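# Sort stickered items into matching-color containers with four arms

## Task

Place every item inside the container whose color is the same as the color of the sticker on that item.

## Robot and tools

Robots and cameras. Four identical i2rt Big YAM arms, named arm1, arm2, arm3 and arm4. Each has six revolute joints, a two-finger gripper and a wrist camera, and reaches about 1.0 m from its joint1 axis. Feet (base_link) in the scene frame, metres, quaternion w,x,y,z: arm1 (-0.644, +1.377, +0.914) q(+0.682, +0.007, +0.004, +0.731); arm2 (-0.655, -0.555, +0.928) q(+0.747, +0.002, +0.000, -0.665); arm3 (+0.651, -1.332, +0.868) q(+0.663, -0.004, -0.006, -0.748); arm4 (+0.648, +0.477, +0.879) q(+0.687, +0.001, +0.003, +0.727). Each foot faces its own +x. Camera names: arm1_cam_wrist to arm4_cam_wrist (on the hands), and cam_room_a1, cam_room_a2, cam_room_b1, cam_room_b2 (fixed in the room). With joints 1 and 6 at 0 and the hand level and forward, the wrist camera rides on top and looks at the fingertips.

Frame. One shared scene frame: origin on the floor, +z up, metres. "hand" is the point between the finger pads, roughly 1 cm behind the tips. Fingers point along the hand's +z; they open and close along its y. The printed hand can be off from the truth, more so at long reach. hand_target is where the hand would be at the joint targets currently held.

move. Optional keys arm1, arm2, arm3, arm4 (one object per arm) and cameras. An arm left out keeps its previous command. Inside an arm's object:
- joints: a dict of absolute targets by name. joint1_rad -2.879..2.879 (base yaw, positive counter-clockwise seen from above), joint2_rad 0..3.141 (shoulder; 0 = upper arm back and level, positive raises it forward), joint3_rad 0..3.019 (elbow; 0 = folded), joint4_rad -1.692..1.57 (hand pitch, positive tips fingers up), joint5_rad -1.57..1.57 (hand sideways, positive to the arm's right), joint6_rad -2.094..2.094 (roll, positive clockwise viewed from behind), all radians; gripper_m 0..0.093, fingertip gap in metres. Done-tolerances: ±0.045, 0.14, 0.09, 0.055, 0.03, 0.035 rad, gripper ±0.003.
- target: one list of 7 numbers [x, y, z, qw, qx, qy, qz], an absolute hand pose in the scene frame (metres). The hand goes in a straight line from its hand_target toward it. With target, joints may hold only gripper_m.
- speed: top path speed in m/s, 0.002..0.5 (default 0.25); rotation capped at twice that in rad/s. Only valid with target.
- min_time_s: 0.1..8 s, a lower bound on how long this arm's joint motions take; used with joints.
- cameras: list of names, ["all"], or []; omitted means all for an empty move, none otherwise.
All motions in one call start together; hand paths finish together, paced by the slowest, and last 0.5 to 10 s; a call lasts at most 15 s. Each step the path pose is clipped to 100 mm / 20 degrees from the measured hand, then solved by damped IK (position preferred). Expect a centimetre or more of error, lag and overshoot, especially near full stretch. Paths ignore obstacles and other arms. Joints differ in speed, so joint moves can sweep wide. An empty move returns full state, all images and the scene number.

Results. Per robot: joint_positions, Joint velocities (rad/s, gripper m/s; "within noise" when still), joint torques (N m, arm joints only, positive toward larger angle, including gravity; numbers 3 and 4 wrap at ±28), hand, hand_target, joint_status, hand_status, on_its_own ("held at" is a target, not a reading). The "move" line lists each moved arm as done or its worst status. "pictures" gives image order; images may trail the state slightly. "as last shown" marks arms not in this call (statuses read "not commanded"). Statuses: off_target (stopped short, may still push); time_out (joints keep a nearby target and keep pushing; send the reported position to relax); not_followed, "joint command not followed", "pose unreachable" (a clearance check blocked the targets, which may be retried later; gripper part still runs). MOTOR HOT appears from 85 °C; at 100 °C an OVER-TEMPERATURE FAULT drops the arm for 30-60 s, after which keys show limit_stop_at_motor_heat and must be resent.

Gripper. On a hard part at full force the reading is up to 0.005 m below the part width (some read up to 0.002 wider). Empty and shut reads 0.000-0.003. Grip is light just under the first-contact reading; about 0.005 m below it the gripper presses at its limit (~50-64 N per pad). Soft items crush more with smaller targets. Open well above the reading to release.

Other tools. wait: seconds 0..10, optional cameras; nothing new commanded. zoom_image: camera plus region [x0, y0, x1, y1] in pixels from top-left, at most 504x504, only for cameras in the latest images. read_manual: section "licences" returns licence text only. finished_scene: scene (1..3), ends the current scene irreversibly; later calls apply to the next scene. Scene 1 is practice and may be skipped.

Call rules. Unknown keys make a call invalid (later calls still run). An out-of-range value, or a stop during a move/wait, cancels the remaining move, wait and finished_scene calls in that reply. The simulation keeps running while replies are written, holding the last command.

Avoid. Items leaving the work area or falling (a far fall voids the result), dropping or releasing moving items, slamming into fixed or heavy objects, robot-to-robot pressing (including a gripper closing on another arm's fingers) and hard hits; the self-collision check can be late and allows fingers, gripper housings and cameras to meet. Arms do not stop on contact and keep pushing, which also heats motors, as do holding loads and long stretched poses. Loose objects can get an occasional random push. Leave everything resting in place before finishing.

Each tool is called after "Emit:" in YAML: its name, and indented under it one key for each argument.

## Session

Emit:
move:

Scene clock: 0.00 s.
Joint torques (N m): no reading
Motor temperatures (°C): arm1=[20 23 27 23 21 21 21] | arm2=[23 24 26 22 22 20 23] | arm3=[24 23 24 23 24 23 23] | arm4=[22 21 23 22 24 21 24]
Heat: arm1: hottest joint3_rad 27 °C; arm2: hottest joint3_rad 26 °C; arm3: hottest joint1_rad 24 °C; arm4: hottest joint5_rad 24 °C.
Joint velocities: within noise
arm1.joint_positions: joint1_rad=+0.263 joint2_rad=+0.618 joint3_rad=+1.332 joint4_rad=-1.526 joint5_rad=+0.156 joint6_rad=+0.460 gripper_m=+0.09396
arm1.joint_status: not commanded
arm1.hand: x=-0.6788 y=+1.5838 z=+1.3925 quat_wxyz=(-0.203, +0.587, -0.716, -0.320) (m; scene frame)
arm1.hand_target: x=-0.6782 y=+1.5828 z=+1.4055 quat_wxyz=(-0.208, +0.582, -0.712, -0.334) (m; scene frame)
arm1.hand_status: not commanded
arm2.joint_positions: joint1_rad=+0.198 joint2_rad=+0.629 joint3_rad=+1.395 joint4_rad=-1.573 joint5_rad=-0.167 joint6_rad=+0.724 gripper_m=+0.09396
arm2.joint_status: not commanded
arm2.hand: x=-0.5668 y=-0.7391 z=+1.4233 quat_wxyz=(-0.378, -0.757, -0.533, +0.021) (m; scene frame)
arm2.hand_target: x=-0.5674 y=-0.7376 z=+1.4323 quat_wxyz=(-0.388, -0.753, -0.531, +0.025) (m; scene frame)
arm2.hand_status: not commanded
arm3.joint_positions: joint1_rad=-0.202 joint2_rad=+0.637 joint3_rad=+1.395 joint4_rad=-1.253 joint5_rad=-0.141 joint6_rad=+0.009 gripper_m=+0.09396
arm3.joint_status: not commanded
arm3.hand: x=+0.5932 y=-1.5705 z=+1.4269 quat_wxyz=(-0.354, -0.674, -0.524, +0.381) (m; scene frame)
arm3.hand_target: x=+0.5940 y=-1.5678 z=+1.4382 quat_wxyz=(-0.361, -0.668, -0.521, +0.391) (m; scene frame)
arm3.hand_status: not commanded
arm4.joint_positions: joint1_rad=+0.128 joint2_rad=+0.641 joint3_rad=+1.438 joint4_rad=-1.415 joint5_rad=-0.180 joint6_rad=-0.624 gripper_m=+0.09396
arm4.joint_status: not commanded
arm4.hand: x=+0.5789 y=+0.6954 z=+1.4214 quat_wxyz=(-0.341, +0.837, -0.292, -0.314) (m; scene frame)
arm4.hand_target: x=+0.5794 y=+0.6929 z=+1.4323 quat_wxyz=(-0.351, +0.831, -0.289, -0.319) (m; scene frame)
arm4.hand_status: not commanded
pictures: arm1_cam_wrist, arm2_cam_wrist, arm3_cam_wrist, arm4_cam_wrist, cam_room_a1, cam_room_a2, cam_room_b1, cam_room_b2
Images, in order (width x height): arm1_cam_wrist 672x504, arm2_cam_wrist 672x504, arm3_cam_wrist 672x504, arm4_cam_wrist 672x504, cam_room_a1 672x504, cam_room_a2 672x504, cam_room_b1 672x504, cam_room_b2 672x504.

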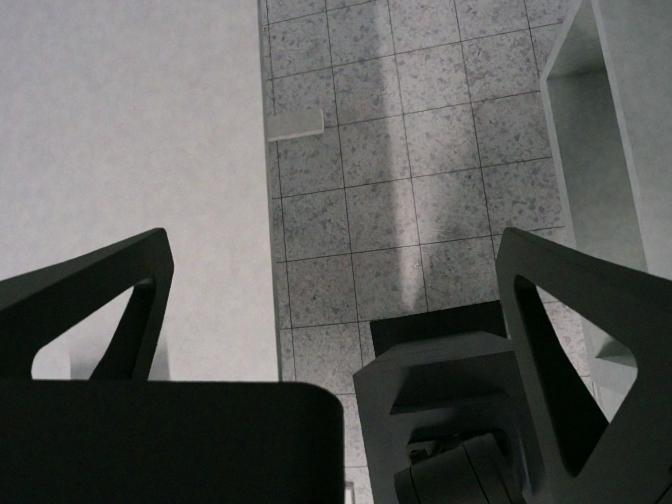

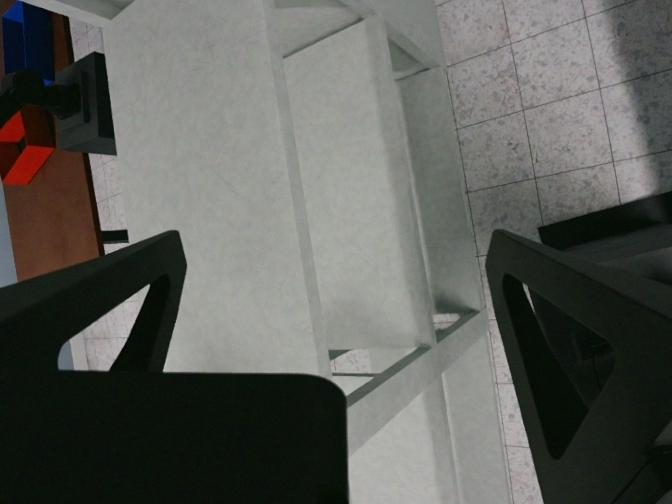

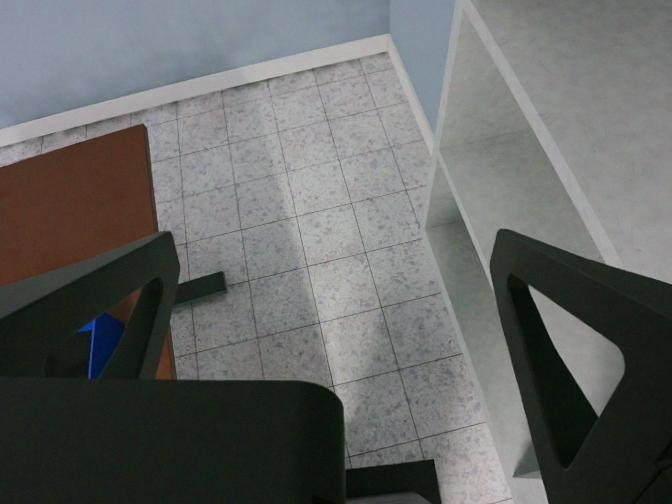

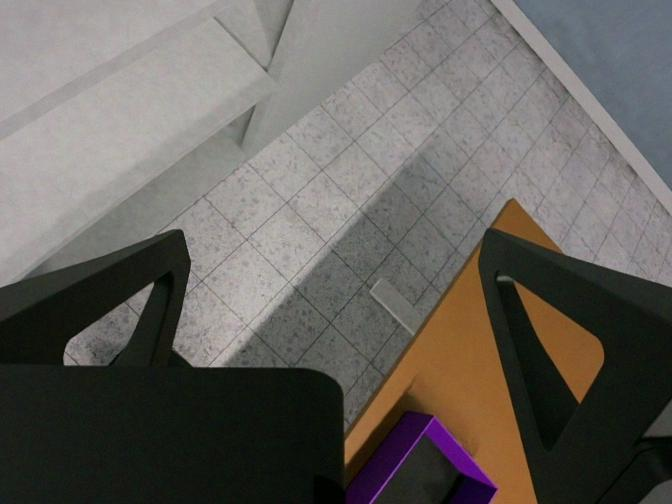

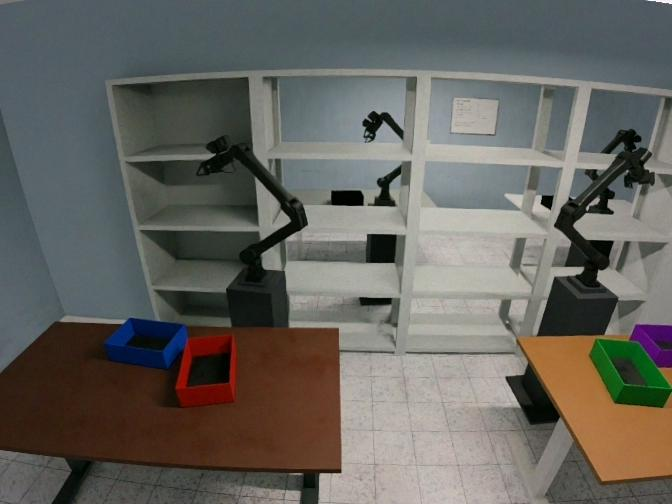

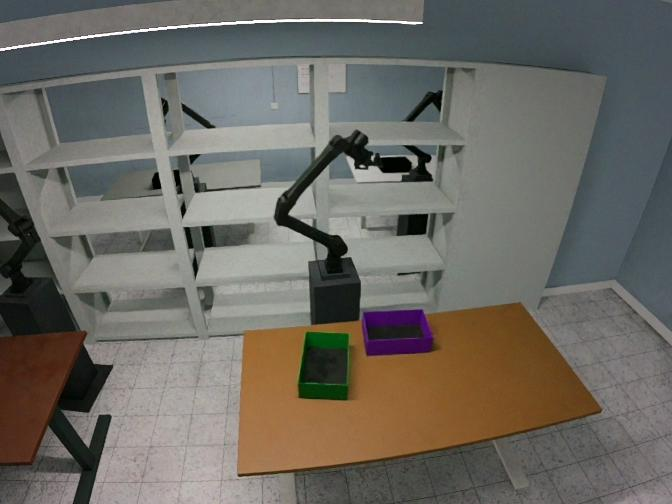

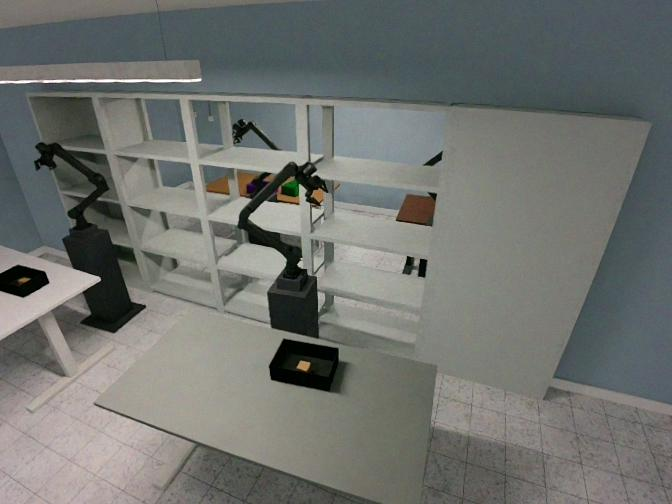

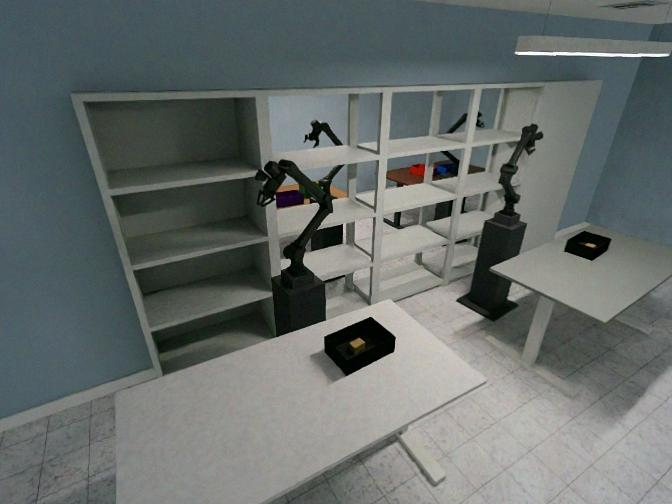

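Emit:
move:
  arm1: {"joints":{"joint1_rad":1.65,"joint2_rad":1.25,"joint3_rad":1.45,"joint4_rad":-1.2,"joint5_rad":0,"joint6_rad":0},"min_time_s":3}
  arm2: {"joints":{"joint1_rad":-1.5,"joint2_rad":1.25,"joint3_rad":1.45,"joint4_rad":-1.2,"joint5_rad":0,"joint6_rad":0},"min_time_s":3}
  arm3: {"joints":{"joint1_rad":1.6,"joint2_rad":1.25,"joint3_rad":1.45,"joint4_rad":-1.2,"joint5_rad":0,"joint6_rad":0},"min_time_s":3}
  arm4: {"joints":{"joint1_rad":-1.62,"joint2_rad":1.25,"joint3_rad":1.45,"joint4_rad":-1.2,"joint5_rad":0,"joint6_rad":0},"min_time_s":3}
  cameras: ["arm1_cam_wrist","arm2_cam_wrist","arm3_cam_wrist","arm4_cam_wrist","cam_room_b1","cam_room_b2"]

Emit:
zoom_image:
  camera: "cam_room_b1"
  region: [265, 335, 345, 395]

Emit:
zoom_image:
  camera: "cam_room_b2"
  region: [315, 310, 405, 380]

Emit:
zoom_image:
  camera: "cam_room_b2"
  region: [560, 225, 620, 270]

Emit:
zoom_image:
  camera: "cam_room_b1"
  region: [0, 255, 60, 300]

Scene clock: 13.57 s.
Joint torques (N m): arm1=[-1.9 -6.3 17.37 1.87 0.05 -0.03] | arm2=[1.2 -9.93 16.06 2.5 0.06 -0.08] | arm3=[1.08 -10.46 14.15 1.61 0.13 -0.12] | arm4=[1.49 -9.88 9.95 1.48 0.13 0.18]
Motor temperatures (°C): arm1=[20 23 30 23 21 21 21] | arm2=[23 24 27 22 22 20 23] | arm3=[24 23 24 23 24 23 23] | arm4=[22 21 26 22 24 21 24]
Heat: arm1: hottest joint3_rad 30 °C; arm2: hottest joint3_rad 27 °C; arm3: hottest joint1_rad 24 °C; arm4: hottest joint3_rad 26 °C.
move: arm1 done; arm2 done; arm3 done; arm4 done
Joint velocities: within noise
arm1.joint_positions: joint1_rad=+1.651 joint2_rad=+1.247 joint3_rad=+1.385 joint4_rad=-1.217 joint5_rad=+0.000 joint6_rad=+0.008 gripper_m=+0.09397
arm1.joint_status: all done
arm1.hand: x=-1.0943 y=+1.3083 z=+1.2660 quat_wxyz=(+0.017, +0.966, +0.069, -0.250) (m; scene frame)
arm1.hand_target: x=-1.1078 y=+1.3067 z=+1.2998 quat_wxyz=(+0.019, +0.955, +0.071, -0.288) (m; scene frame)
arm1.hand_status: not commanded
arm2.joint_positions: joint1_rad=-1.507 joint2_rad=+1.238 joint3_rad=+1.395 joint4_rad=-1.218 joint5_rad=-0.001 joint6_rad=+0.015 gripper_m=+0.09396
arm2.joint_status: all done
arm2.hand: x=-1.1088 y=-0.6391 z=+1.2811 quat_wxyz=(-0.024, -0.965, -0.081, +0.250) (m; scene frame)
arm2.hand_target: x=-1.1228 y=-0.6448 z=+1.3054 quat_wxyz=(-0.025, -0.956, -0.090, +0.279) (m; scene frame)
arm2.hand_status: not commanded
arm3.joint_positions: joint1_rad=+1.599 joint2_rad=+1.247 joint3_rad=+1.395 joint4_rad=-1.215 joint5_rad=-0.003 joint6_rad=+0.007 gripper_m=+0.09397
arm3.joint_status: all done
arm3.hand: x=+1.1119 y=-1.3695 z=+1.2191 quat_wxyz=(-0.250, -0.046, -0.967, +0.016) (m; scene frame)
arm3.hand_target: x=+1.1237 y=-1.3703 z=+1.2470 quat_wxyz=(-0.282, -0.042, -0.958, +0.019) (m; scene frame)
arm3.hand_status: not commanded
arm4.joint_positions: joint1_rad=-1.627 joint2_rad=+1.241 joint3_rad=+1.438 joint4_rad=-1.217 joint5_rad=-0.001 joint6_rad=-0.014 gripper_m=+0.09397
arm4.joint_status: all done
arm4.hand: x=+1.1174 y=+0.4785 z=+1.2512 quat_wxyz=(-0.270, +0.007, -0.963, +0.003) (m; scene frame)
arm4.hand_target: x=+1.1249 y=+0.4815 z=+1.2553 quat_wxyz=(-0.279, +0.004, -0.960, +0.001) (m; scene frame)
arm4.hand_status: not commanded
pictures: arm1_cam_wrist, arm2_cam_wrist, arm3_cam_wrist, arm4_cam_wrist, cam_room_b1, cam_room_b2
Images, in order (width x height): arm1_cam_wrist 672x504, arm2_cam_wrist 672x504, arm3_cam_wrist 672x504, arm4_cam_wrist 672x504, cam_room_b1 672x504, cam_room_b2 672x504.

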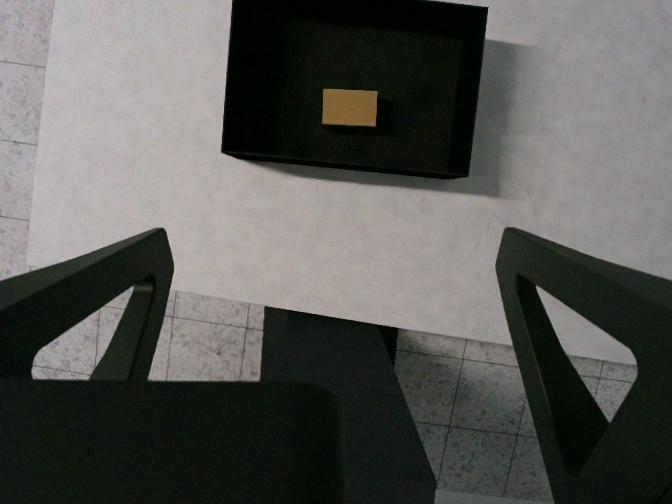

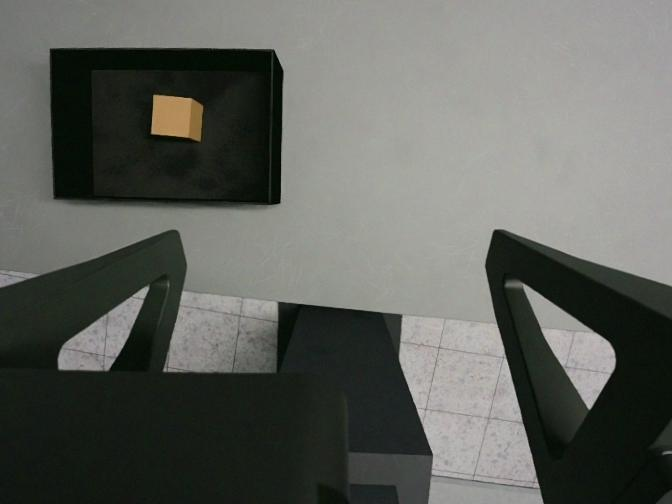

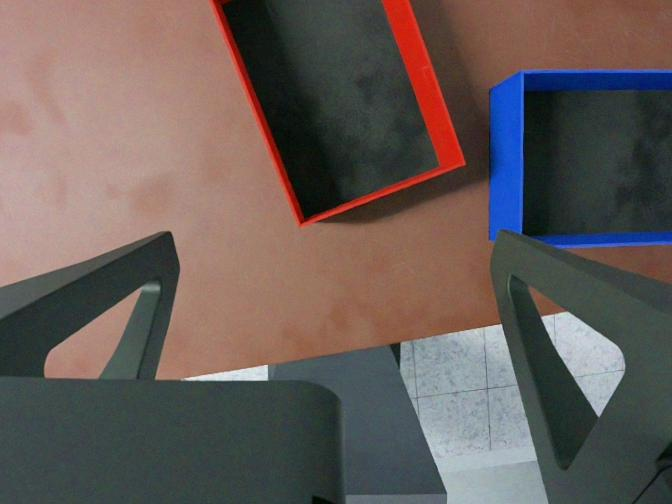

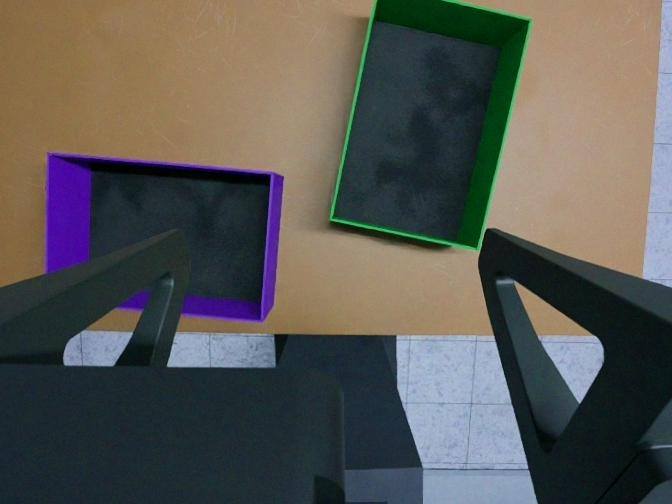

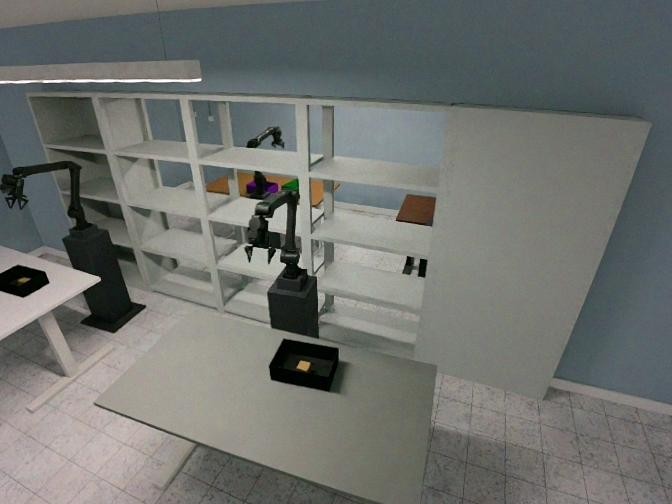

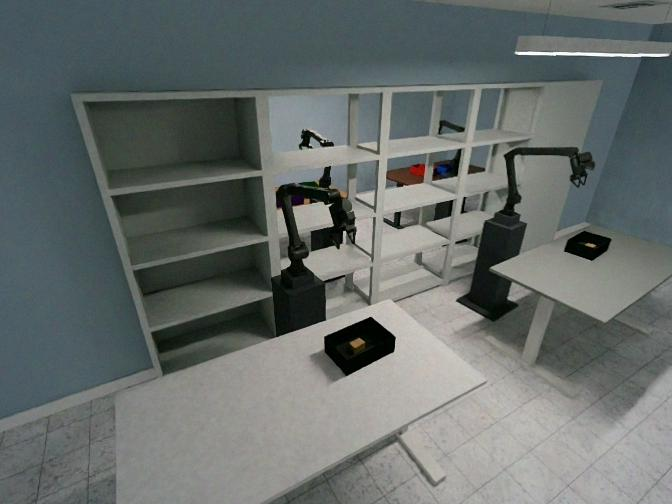

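Scaled by 6.300.

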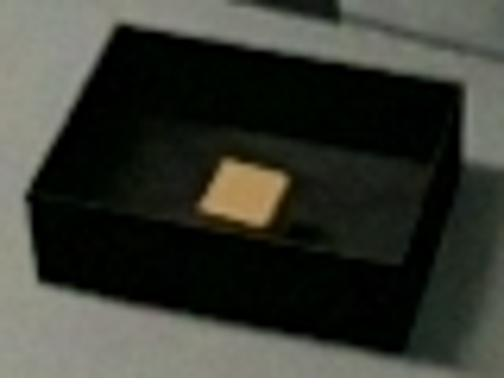

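Scaled by 5.600.

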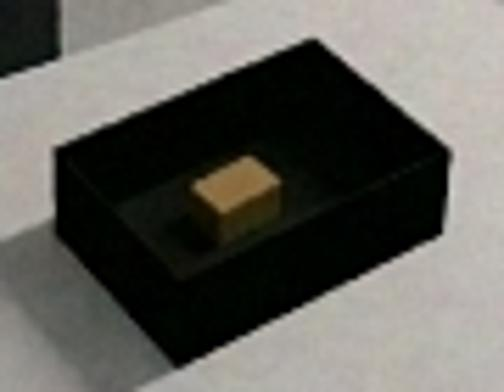

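Scaled by 8.400.

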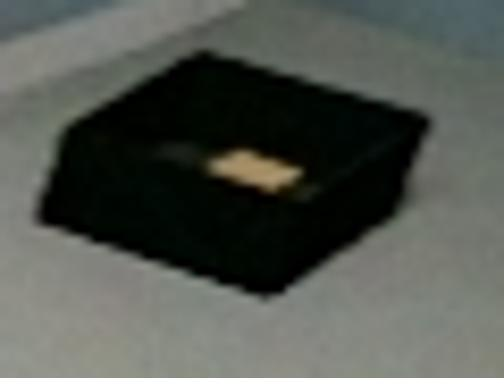

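Scaled by 8.400.

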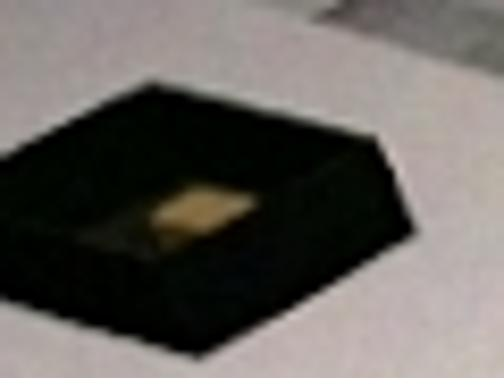

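Emit:
move:
  arm1: {"target":[-1.19,1.318,0.90,0.0122,0.9648,0.0455,-0.2585]}
  arm2: {"target":[-1.155,-0.88,0.90,0.0118,0.9649,0.0438,-0.2585]}
  cameras: ["arm1_cam_wrist","arm2_cam_wrist"]

Scene clock: 59.47 s.
Joint torques (N m): arm1=[-2.96 -12.28 8.36 1.78 0.11 0.17] | arm2=[0.73 -17.9 11.7 2.19 0.42 0.2] | arm3=[1.2 -10.52 14.2 1.62 0.14 -0.11] | arm4=[1.61 -9.93 10.02 1.54 0.11 0.17]
Motor temperatures (°C): arm1=[20 24 39 23 21 21 21] | arm2=[23 24 33 22 22 20 23] | arm3=[24 24 30 23 24 23 23] | arm4=[22 22 33 22 24 21 24]
Heat: arm1: hottest joint3_rad 39 °C; arm2: hottest joint3_rad 33 °C; arm3: hottest joint3_rad 30 °C; arm4: hottest joint3_rad 33 °C.
move: arm1 off_target; arm2 off_target
Joint velocities: within noise
arm1.joint_positions: joint1_rad=+1.624 joint2_rad=+1.813 joint3_rad=+0.951 joint4_rad=-0.225 joint5_rad=+0.002 joint6_rad=+0.009 gripper_m=+0.09397
arm1.joint_status: not commanded
arm1.hand: x=-1.1825 y=+1.3123 z=+0.8943 quat_wxyz=(+0.013, +0.968, +0.055, -0.246) (m; scene frame)
arm1.hand_target: x=-1.1899 y=+1.3180 z=+0.9001 quat_wxyz=(+0.012, +0.965, +0.046, -0.259) (m; scene frame)
arm1.hand_status: off_target (0.011 m and 1.8 deg from the pose sent, 0.378 m and 2.9 deg at the start)
arm2.joint_positions: joint1_rad=-1.033 joint2_rad=+1.917 joint3_rad=+1.094 joint4_rad=-0.342 joint5_rad=+0.265 joint6_rad=+0.487 gripper_m=+0.09397
arm2.joint_status: not commanded
arm2.hand: x=-1.1347 y=-0.8651 z=+0.8873 quat_wxyz=(+0.003, -0.970, -0.055, +0.237) (m; scene frame)
arm2.hand_target: x=-1.1539 y=-0.8793 z=+0.9007 quat_wxyz=(-0.012, -0.965, -0.044, +0.258) (m; scene frame)
arm2.hand_status: off_target (0.028 m and 3.3 deg from the pose sent, 0.453 m and 4.6 deg at the start)
arm3, arm4: as last shown
pictures: arm1_cam_wrist, arm2_cam_wrist
Images, in order (width x height): arm1_cam_wrist 672x504, arm2_cam_wrist 672x504.

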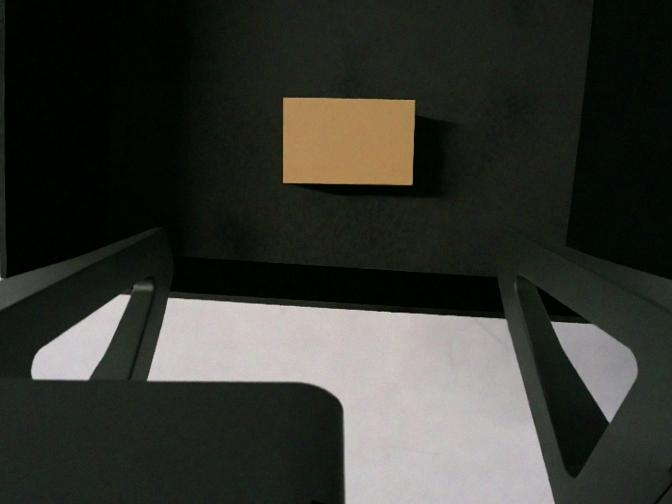

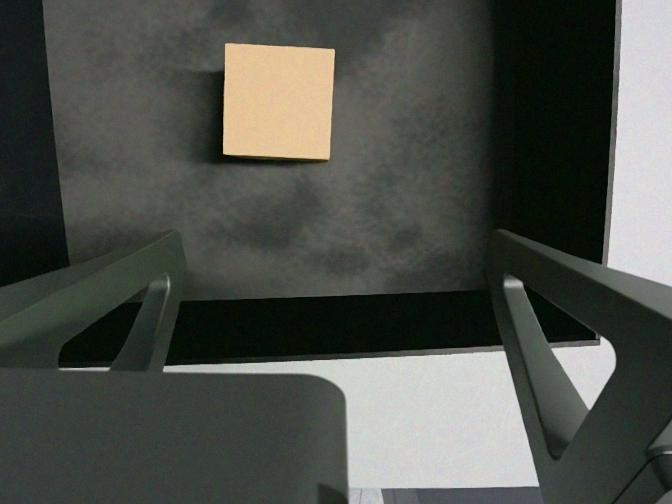

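Emit:
move:
  arm1: {"target":[-1.209,1.323,0.806,0.0122,0.9648,0.0455,-0.2585],"speed":0.15}
  arm2: {"target":[-1.186,-0.910,0.842,0.0118,0.9649,0.0438,-0.2585],"speed":0.15}
  cameras: ["arm1_cam_wrist","arm2_cam_wrist"]

Scene clock: 75.90 s.
Joint torques (N m): arm1=[-3.02 -12.4 8.87 1.72 0.03 -0.04] | arm2=[1.38 -18.37 11.45 2.22 0.43 0.22] | arm3=[1.2 -10.29 14.17 1.65 0.12 -0.11] | arm4=[1.03 -9.99 9.87 1.43 0.14 0.2]
Motor temperatures (°C): arm1=[20 24 36 23 21 21 21] | arm2=[23 25 34 22 22 20 23] | arm3=[24 24 31 23 24 23 23] | arm4=[22 22 34 22 24 21 24]
Heat: arm1: hottest joint3_rad 36 °C; arm2: hottest joint3_rad 34 °C; arm3: hottest joint3_rad 31 °C; arm4: hottest joint3_rad 34 °C.
move: arm1 off_target; arm2 off_target
Joint velocities: within noise
arm1.joint_positions: joint1_rad=+1.608 joint2_rad=+2.041 joint3_rad=+0.962 joint4_rad=-0.016 joint5_rad=-0.003 joint6_rad=+0.013 gripper_m=+0.09397
arm1.joint_status: not commanded
arm1.hand: x=-1.1906 y=+1.3195 z=+0.8027 quat_wxyz=(+0.014, +0.969, +0.046, -0.243) (m; scene frame)
arm1.hand_target: x=-1.2084 y=+1.3231 z=+0.8065 quat_wxyz=(+0.012, +0.965, +0.046, -0.258) (m; scene frame)
arm1.hand_status: off_target (0.019 m and 1.9 deg from the pose sent, 0.093 m and 1.8 deg at the start)
arm2.joint_positions: joint1_rad=-1.033 joint2_rad=+2.089 joint3_rad=+1.227 joint4_rad=-0.288 joint5_rad=+0.269 joint6_rad=+0.496 gripper_m=+0.09397
arm2.joint_status: not commanded
arm2.hand: x=-1.1716 y=-0.8928 z=+0.8409 quat_wxyz=(-0.001, -0.969, -0.050, +0.244) (m; scene frame)
arm2.hand_target: x=-1.1851 y=-0.9094 z=+0.8427 quat_wxyz=(-0.012, -0.965, -0.044, +0.258) (m; scene frame)
arm2.hand_status: off_target (0.022 m and 2.3 deg from the pose sent, 0.082 m and 3.3 deg at the start)
arm3, arm4: as last shown
pictures: arm1_cam_wrist, arm2_cam_wrist
Images, in order (width x height): arm1_cam_wrist 672x504, arm2_cam_wrist 672x504.

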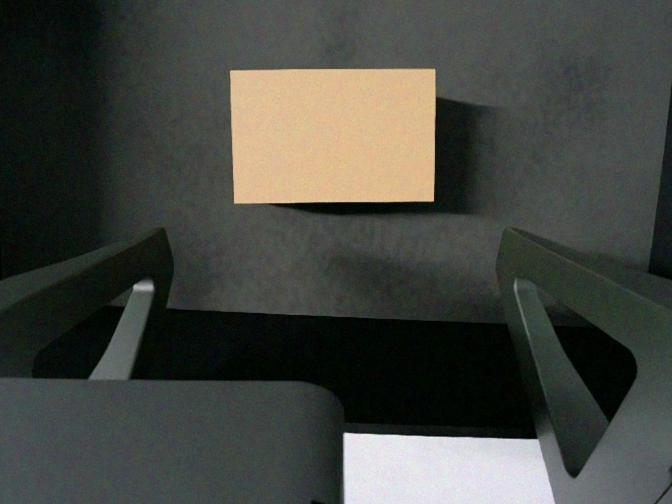

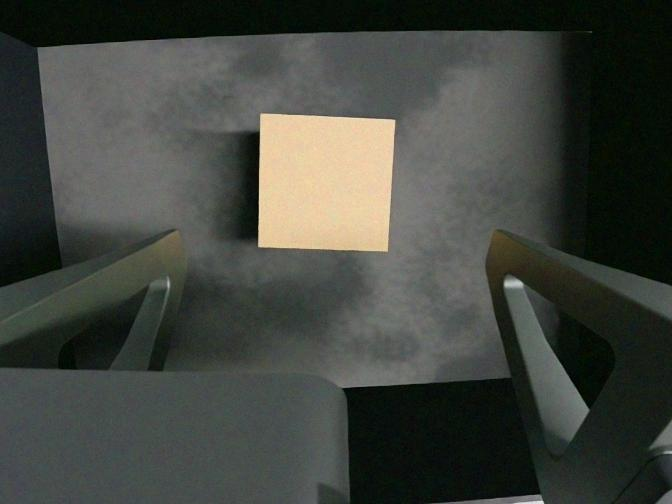

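Emit:
move:
  arm1: {"target":[-1.249,1.319,0.737,0.0122,0.9648,0.0455,-0.2585],"speed":0.08}
  arm2: {"target":[-1.209,-0.915,0.753,0.0061,0.9656,0.0228,-0.2587],"speed":0.08}
  cameras: ["arm1_cam_wrist","arm2_cam_wrist"]

Scene clock: 88.37 s.
Joint torques (N m): arm1=[-2.9 -14.62 8.46 1.65 0.11 -0.07] | arm2=[0.44 -19.84 10.32 2.21 0.44 0.2] | arm3=[1.2 -10.34 14.17 1.65 0.14 -0.11] | arm4=[1.38 -10.29 9.83 1.52 0.13 0.19]
Motor temperatures (°C): arm1=[20 24 35 23 21 21 21] | arm2=[23 25 34 22 22 20 23] | arm3=[24 24 32 23 24 23 23] | arm4=[22 22 34 22 24 21 24]
Heat: arm1: hottest joint3_rad 35 °C; arm2: hottest joint3_rad 34 °C; arm3: hottest joint3_rad 32 °C; arm4: hottest joint3_rad 34 °C.
move: arm1 off_target; arm2 off_target
Joint velocities: within noise
arm1.joint_positions: joint1_rad=+1.607 joint2_rad=+2.262 joint3_rad=+1.116 joint4_rad=+0.045 joint5_rad=-0.003 joint6_rad=+0.012 gripper_m=+0.09397
arm1.joint_status: not commanded
arm1.hand: x=-1.2286 y=+1.3161 z=+0.7326 quat_wxyz=(+0.014, +0.970, +0.046, -0.240) (m; scene frame)
arm1.hand_target: x=-1.2483 y=+1.3192 z=+0.7376 quat_wxyz=(+0.012, +0.965, +0.045, -0.258) (m; scene frame)
arm1.hand_status: off_target (0.021 m and 2.2 deg from the pose sent, 0.088 m and 1.8 deg at the start)
arm2.joint_positions: joint1_rad=-1.033 joint2_rad=+2.306 joint3_rad=+1.342 joint4_rad=-0.187 joint5_rad=+0.283 joint6_rad=+0.525 gripper_m=+0.09397
arm2.joint_status: not commanded
arm2.hand: x=-1.1941 y=-0.9070 z=+0.7577 quat_wxyz=(+0.001, -0.968, -0.034, +0.247) (m; scene frame)
arm2.hand_target: x=-1.2084 y=-0.9144 z=+0.7535 quat_wxyz=(-0.006, -0.966, -0.023, +0.259) (m; scene frame)
arm2.hand_status: off_target (0.017 m and 2.0 deg from the pose sent, 0.098 m and 3.6 deg at the start)
arm3, arm4: as last shown
pictures: arm1_cam_wrist, arm2_cam_wrist
Images, in order (width x height): arm1_cam_wrist 672x504, arm2_cam_wrist 672x504.

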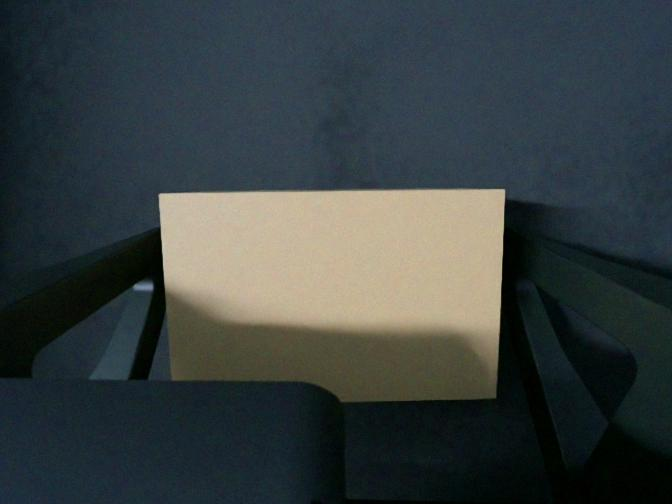

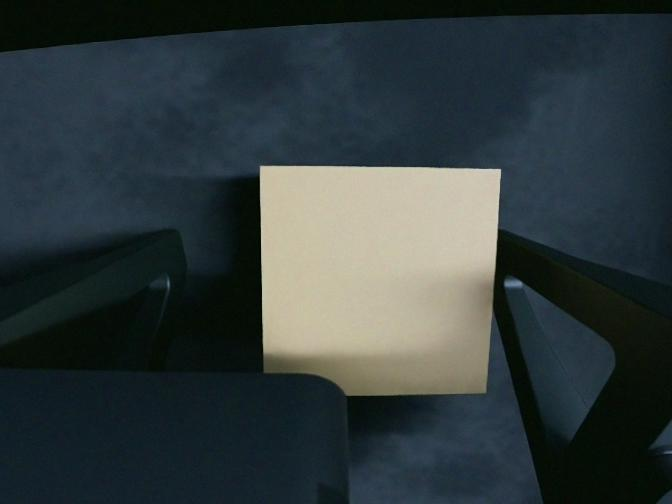

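Emit:
move:
  arm1: {"joints":{"gripper_m":0.067}}
  arm2: {"target":[-1.209,-0.900,0.753,0.0061,0.9656,0.0228,-0.2587],"speed":0.08}
  cameras: ["arm1_cam_wrist","arm2_cam_wrist"]

Scene clock: 92.73 s.
Joint torques (N m): arm1=[-2.78 -14.1 8.32 1.77 0.06 -0.09] | arm2=[0.26 -20.84 7.86 2.3 0.1 0.03] | arm3=[1.14 -10.52 14.2 1.65 0.14 -0.11] | arm4=[1.61 -9.82 9.96 1.39 0.16 0.17]
Motor temperatures (°C): arm1=[20 24 34 23 21 21 21] | arm2=[23 25 34 22 22 20 23] | arm3=[24 24 32 23 24 23 23] | arm4=[22 22 35 22 24 21 24]
Heat: arm1: hottest joint3_rad 34 °C; arm2: hottest joint3_rad 34 °C; arm3: hottest joint3_rad 32 °C; arm4: hottest joint3_rad 35 °C.
move: arm1 done; arm2 done
Joint velocities: within noise
arm1.joint_positions: joint1_rad=+1.607 joint2_rad=+2.262 joint3_rad=+1.116 joint4_rad=+0.045 joint5_rad=-0.003 joint6_rad=+0.012 gripper_m=+0.06913
arm1.joint_status: all done
arm1.hand: x=-1.2286 y=+1.3161 z=+0.7326 quat_wxyz=(+0.014, +0.970, +0.046, -0.240) (m; scene frame)
arm1.hand_target: x=-1.2483 y=+1.3192 z=+0.7376 quat_wxyz=(+0.012, +0.965, +0.045, -0.258) (m; scene frame)
arm1.hand_status: not commanded
arm2.joint_positions: joint1_rad=-1.051 joint2_rad=+2.306 joint3_rad=+1.342 joint4_rad=-0.163 joint5_rad=+0.282 joint6_rad=+0.525 gripper_m=+0.09397
arm2.joint_status: not commanded
arm2.hand: x=-1.2043 y=-0.9008 z=+0.7600 quat_wxyz=(-0.003, -0.966, -0.024, +0.256) (m; scene frame)
arm2.hand_target: x=-1.2089 y=-0.8998 z=+0.7531 quat_wxyz=(-0.006, -0.966, -0.023, +0.259) (m; scene frame)
arm2.hand_status: done (0.008 m and 0.4 deg from the pose sent, 0.017 m and 2.1 deg at the start)
arm3, arm4: as last shown
pictures: arm1_cam_wrist, arm2_cam_wrist
Images, in order (width x height): arm1_cam_wrist 672x504, arm2_cam_wrist 672x504.

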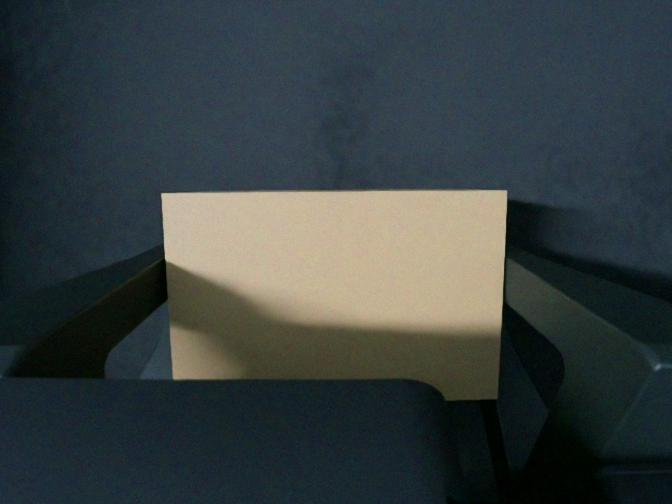

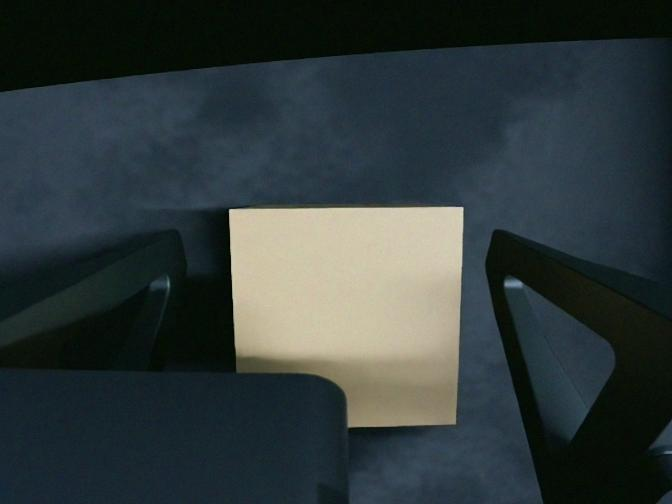

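Emit:
move:
  arm1: {"joints":{"gripper_m":0.059}}
  arm2: {"target":[-1.192,-0.900,0.744,0.0061,0.9656,0.0228,-0.2587],"speed":0.08}
  cameras: ["arm2_cam_wrist"]

Emit:
move:
  arm1: {"target":[-1.18,1.317,0.95,0.0122,0.9648,0.0455,-0.2585],"speed":0.15}
  arm2: {"joints":{"gripper_m":0.045}}
  cameras: ["arm1_cam_wrist","arm2_cam_wrist"]

Scene clock: 99.07 s.
Joint torques (N m): arm1=[-2.2 -14.27 8.4 1.78 0.09 -0.08] | arm2=[1.55 -20.42 6.09 2.33 0.44 0.19] | arm3=[1.03 -10.46 14.2 1.59 0.14 -0.12] | arm4=[1.32 -9.93 9.99 1.5 0.13 0.17]
Motor temperatures (°C): arm1=[20 24 34 23 21 21 21] | arm2=[23 25 33 22 22 20 23] | arm3=[24 24 32 23 24 23 23] | arm4=[22 22 35 22 24 21 24]
Heat: arm1: hottest joint3_rad 34 °C; arm2: hottest joint3_rad 33 °C; arm3: hottest joint3_rad 32 °C; arm4: hottest joint3_rad 35 °C.
move: arm1 off_target; arm2 off_target
Joint velocities: within noise
arm1.joint_positions: joint1_rad=+1.607 joint2_rad=+2.262 joint3_rad=+1.116 joint4_rad=+0.045 joint5_rad=-0.003 joint6_rad=+0.012 gripper_m=+0.06913
arm1.joint_status: gripper_m off_target (ended at +0.06913, target +0.05900)
arm1.hand: x=-1.2286 y=+1.3161 z=+0.7326 quat_wxyz=(+0.014, +0.970, +0.046, -0.240) (m; scene frame)
arm1.hand_target: x=-1.2483 y=+1.3192 z=+0.7376 quat_wxyz=(+0.012, +0.965, +0.045, -0.258) (m; scene frame)
arm1.hand_status: not commanded
arm2.joint_positions: joint1_rad=-1.049 joint2_rad=+2.306 joint3_rad=+1.320 joint4_rad=-0.126 joint5_rad=+0.282 joint6_rad=+0.525 gripper_m=+0.09397
arm2.joint_status: not commanded
arm2.hand: x=-1.2005 y=-0.8992 z=+0.7567 quat_wxyz=(-0.008, -0.965, -0.023, +0.262) (m; scene frame)
arm2.hand_target: x=-1.1920 y=-0.8998 z=+0.7442 quat_wxyz=(-0.006, -0.966, -0.023, +0.259) (m; scene frame)
arm2.hand_status: off_target (0.015 m and 0.4 deg from the pose sent, 0.020 m and 0.4 deg at the start)
arm3, arm4: as last shown
pictures: arm2_cam_wrist
Images, in order (width x height): arm2_cam_wrist 672x504.

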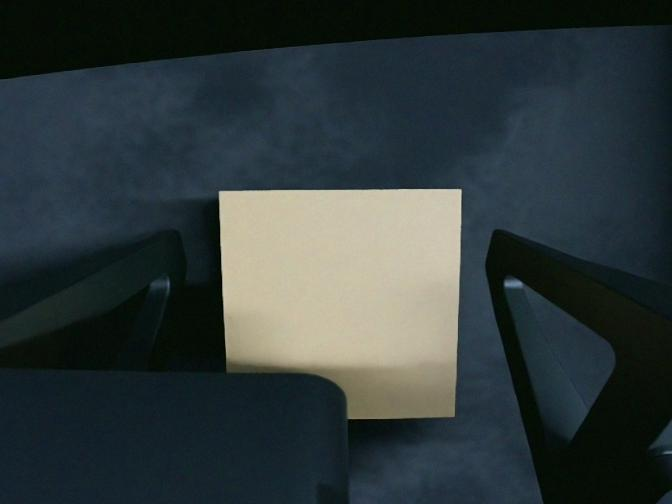

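Scene clock: 101.20 s.
Joint torques (N m): arm1=[-1.49 -11.58 9.09 1.16 0.08 0.08] | arm2=[1.49 -20.6 6.09 2.3 0.38 0.18] | arm3=[1.14 -10.4 14.15 1.59 0.13 -0.11] | arm4=[1.85 -10.58 10 1.52 0.17 0.16]
Motor temperatures (°C): arm1=[20 24 34 23 21 21 21] | arm2=[23 25 33 22 22 20 23] | arm3=[24 24 32 23 24 23 23] | arm4=[22 22 35 22 24 21 24]
Heat: arm1: hottest joint3_rad 34 °C; arm2: hottest joint3_rad 33 °C; arm3: hottest joint3_rad 32 °C; arm4: hottest joint3_rad 35 °C.
move: arm1 done; arm2 off_target
Joint velocities: within noise
arm1.joint_positions: joint1_rad=+1.607 joint2_rad=+1.701 joint3_rad=+0.961 joint4_rad=-0.327 joint5_rad=+0.004 joint6_rad=+0.012 gripper_m=+0.06913
arm1.joint_status: not commanded
arm1.hand: x=-1.1806 y=+1.3216 z=+0.9448 quat_wxyz=(+0.011, +0.965, +0.045, -0.257) (m; scene frame)
arm1.hand_target: x=-1.1800 y=+1.3171 z=+0.9499 quat_wxyz=(+0.012, +0.965, +0.045, -0.258) (m; scene frame)
arm1.hand_status: done (0.007 m and 0.3 deg from the pose sent, 0.223 m and 2.2 deg at the start)
arm2.joint_positions: joint1_rad=-1.049 joint2_rad=+2.306 joint3_rad=+1.320 joint4_rad=-0.126 joint5_rad=+0.283 joint6_rad=+0.525 gripper_m=+0.05301
arm2.joint_status: gripper_m off_target (ended at +0.05305, target +0.04500)
arm2.hand: x=-1.2007 y=-0.8990 z=+0.7568 quat_wxyz=(-0.007, -0.965, -0.023, +0.262) (m; scene frame)
arm2.hand_target: x=-1.1920 y=-0.8997 z=+0.7442 quat_wxyz=(-0.006, -0.966, -0.023, +0.259) (m; scene frame)
arm2.hand_status: not commanded
arm3, arm4: as last shown
pictures: arm1_cam_wrist, arm2_cam_wrist
Images, in order (width x height): arm1_cam_wrist 672x504, arm2_cam_wrist 672x504.

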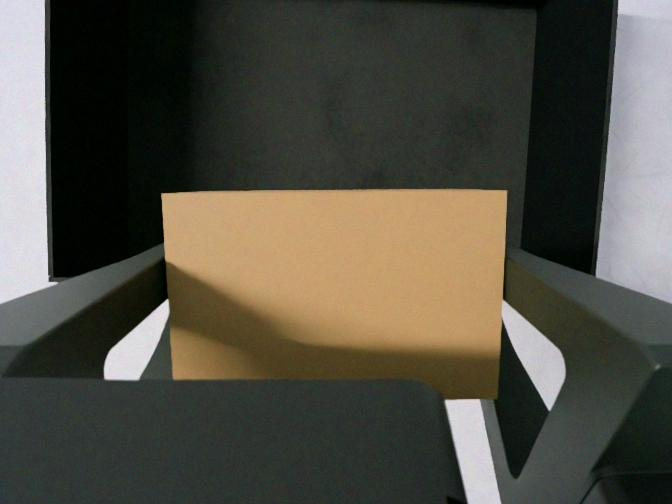

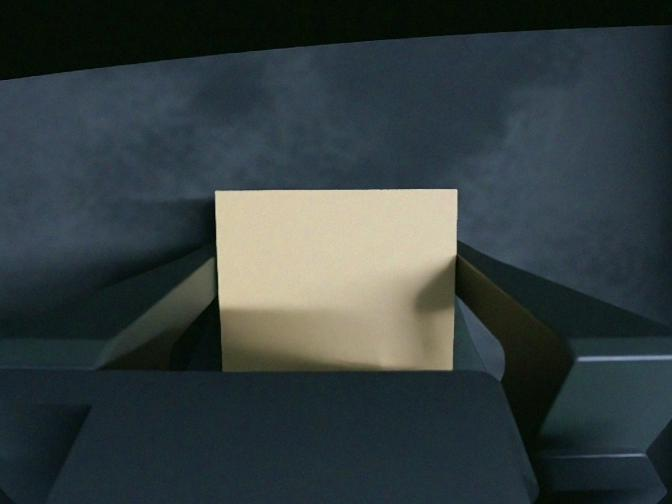

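Emit:
move:
  arm1: {"joints":{"joint1_rad":1.6,"joint2_rad":0.9,"joint3_rad":1.4,"joint4_rad":0.1,"joint5_rad":0,"joint6_rad":0},"min_time_s":3}
  arm2: {"target":[-1.14,-0.88,0.95,0.0061,0.9656,0.0228,-0.2587],"speed":0.15}

Emit:
move:
  arm2: {"joints":{"joint1_rad":-1.5,"joint2_rad":0.9,"joint3_rad":1.4,"joint4_rad":0.1,"joint5_rad":0,"joint6_rad":0},"min_time_s":3}
  cameras: ["cam_room_b1","cam_room_b2","arm2_cam_wrist"]

Scene clock: 112.20 s.
Joint torques (N m): arm1=[-2.37 -0.32 14.91 1.96 -0.09 -0.06] | arm2=[1.44 -18.67 8.34 1.11 0.46 0.22] | arm3=[1.26 -10.34 14.22 1.65 0.13 -0.11] | arm4=[1.26 -10.46 9.92 1.37 0.12 0.17]
Motor temperatures (°C): arm1=[20 25 34 23 21 21 22] | arm2=[23 26 32 22 22 20 23] | arm3=[24 24 33 23 24 23 23] | arm4=[22 22 35 22 24 21 24]
Heat: arm1: hottest joint3_rad 34 °C; arm2: hottest joint3_rad 32 °C; arm3: hottest joint3_rad 33 °C; arm4: hottest joint3_rad 35 °C.
move: arm1 done; arm2 done
Joint velocities: within noise
arm1.joint_positions: joint1_rad=+1.607 joint2_rad=+0.894 joint3_rad=+1.351 joint4_rad=+0.086 joint5_rad=+0.002 joint6_rad=+0.008 gripper_m=+0.06913
arm1.joint_status: all done
arm1.hand: x=-1.0223 y=+1.3348 z=+1.6852 quat_wxyz=(+0.048, +0.484, +0.025, -0.873) (m; scene frame)
arm1.hand_target: x=-1.0091 y=+1.3385 z=+1.7124 quat_wxyz=(+0.042, +0.459, +0.024, -0.887) (m; scene frame)
arm1.hand_status: not commanded
arm2.joint_positions: joint1_rad=-1.018 joint2_rad=+1.824 joint3_rad=+1.154 joint4_rad=-0.443 joint5_rad=+0.295 joint6_rad=+0.550 gripper_m=+0.05301
arm2.joint_status: not commanded
arm2.hand: x=-1.1479 y=-0.8805 z=+0.9531 quat_wxyz=(-0.010, -0.964, -0.025, +0.265) (m; scene frame)
arm2.hand_target: x=-1.1400 y=-0.8800 z=+0.9500 quat_wxyz=(-0.006, -0.966, -0.023, +0.259) (m; scene frame)
arm2.hand_status: done (0.008 m and 0.9 deg from the pose sent, 0.203 m and 0.5 deg at the start)
arm3, arm4: as last shown
pictures: none

Scene clock: 115.73 s.
Joint torques (N m): arm1=[-2.02 -0.26 14.93 1.88 -0.06 -0.1] | arm2=[0.21 -4.25 14.89 2.71 -0.18 -0.07] | arm3=[1.32 -10.4 14.2 1.65 0.13 -0.11] | arm4=[0.97 -9.99 9.95 1.44 0.12 0.16]
Motor temperatures (°C): arm1=[20 25 34 23 21 21 22] | arm2=[23 26 33 22 22 20 23] | arm3=[24 24 33 23 24 23 23] | arm4=[22 22 35 22 24 21 24]
Heat: arm1: hottest joint3_rad 34 °C; arm2: hottest joint3_rad 33 °C; arm3: hottest joint3_rad 33 °C; arm4: hottest joint3_rad 35 °C.
move: arm2 done
Joint velocities: within noise
arm1: as last shown
arm2.joint_positions: joint1_rad=-1.493 joint2_rad=+0.893 joint3_rad=+1.352 joint4_rad=+0.084 joint5_rad=+0.004 joint6_rad=+0.015 gripper_m=+0.05301
arm2.joint_status: all done
arm2.hand: x=-1.0416 y=-0.6324 z=+1.6926 quat_wxyz=(-0.089, -0.491, -0.044, +0.866) (m; scene frame)
arm2.hand_target: x=-1.0298 y=-0.6283 z=+1.7197 quat_wxyz=(-0.082, -0.465, -0.045, +0.880) (m; scene frame)
arm2.hand_status: not commanded
arm3.joint_positions: joint1_rad=+1.599 joint2_rad=+1.247 joint3_rad=+1.395 joint4_rad=-1.215 joint5_rad=-0.003 joint6_rad=+0.007 gripper_m=+0.09397
arm3.joint_status: not commanded
arm3.hand: x=+1.1119 y=-1.3695 z=+1.2191 quat_wxyz=(-0.250, -0.046, -0.967, +0.016) (m; scene frame)
arm3.hand_target: x=+1.1237 y=-1.3703 z=+1.2470 quat_wxyz=(-0.282, -0.042, -0.958, +0.019) (m; scene frame)
arm3.hand_status: not commanded
arm4.joint_positions: joint1_rad=-1.627 joint2_rad=+1.241 joint3_rad=+1.438 joint4_rad=-1.217 joint5_rad=-0.001 joint6_rad=-0.014 gripper_m=+0.09397
arm4.joint_status: not commanded
arm4.hand: x=+1.1174 y=+0.4785 z=+1.2512 quat_wxyz=(-0.270, +0.007, -0.963, +0.003) (m; scene frame)
arm4.hand_target: x=+1.1249 y=+0.4815 z=+1.2553 quat_wxyz=(-0.279, +0.004, -0.960, +0.001) (m; scene frame)
arm4.hand_status: not commanded
pictures: arm2_cam_wrist, cam_room_b1, cam_room_b2
Images, in order (width x height): arm2_cam_wrist 672x504, cam_room_b1 672x504, cam_room_b2 672x504.

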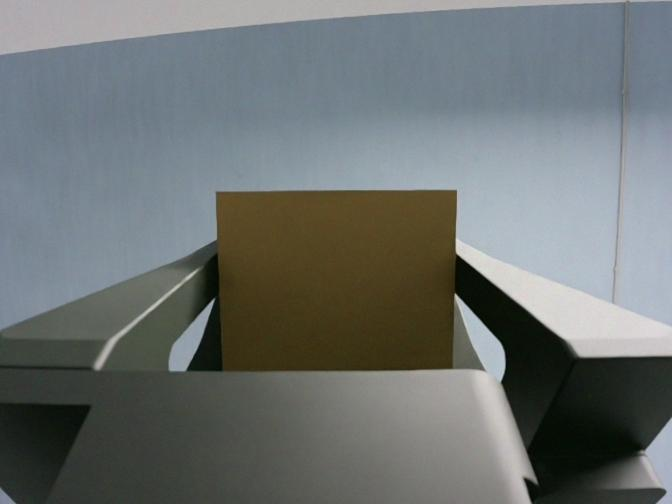

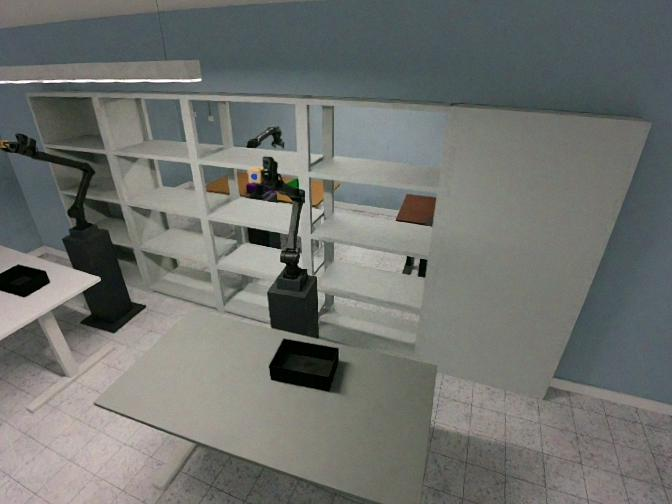

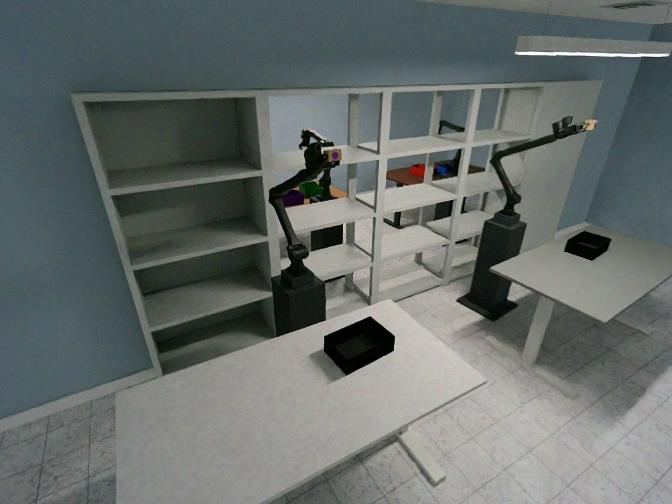

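Emit:
zoom_image:
  camera: "cam_room_b1"
  region: [230, 150, 310, 210]

Emit:
zoom_image:
  camera: "cam_room_b2"
  region: [300, 130, 360, 175]

Emit:
zoom_image:
  camera: "cam_room_b2"
  region: [560, 105, 620, 145]

Scaled by 6.300.

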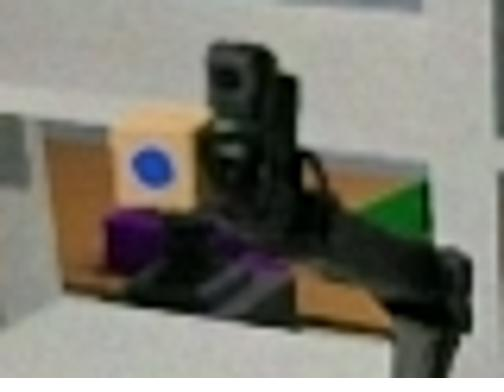

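Scaled by 8.400.

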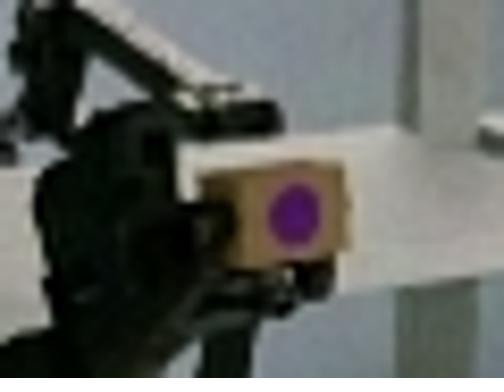

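Scaled by 8.400.

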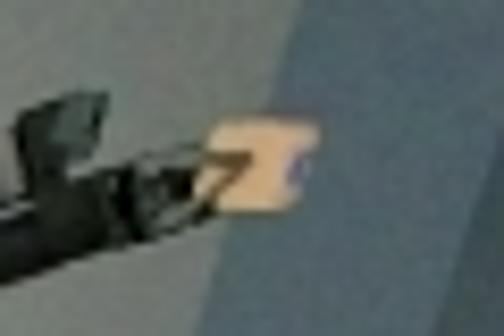

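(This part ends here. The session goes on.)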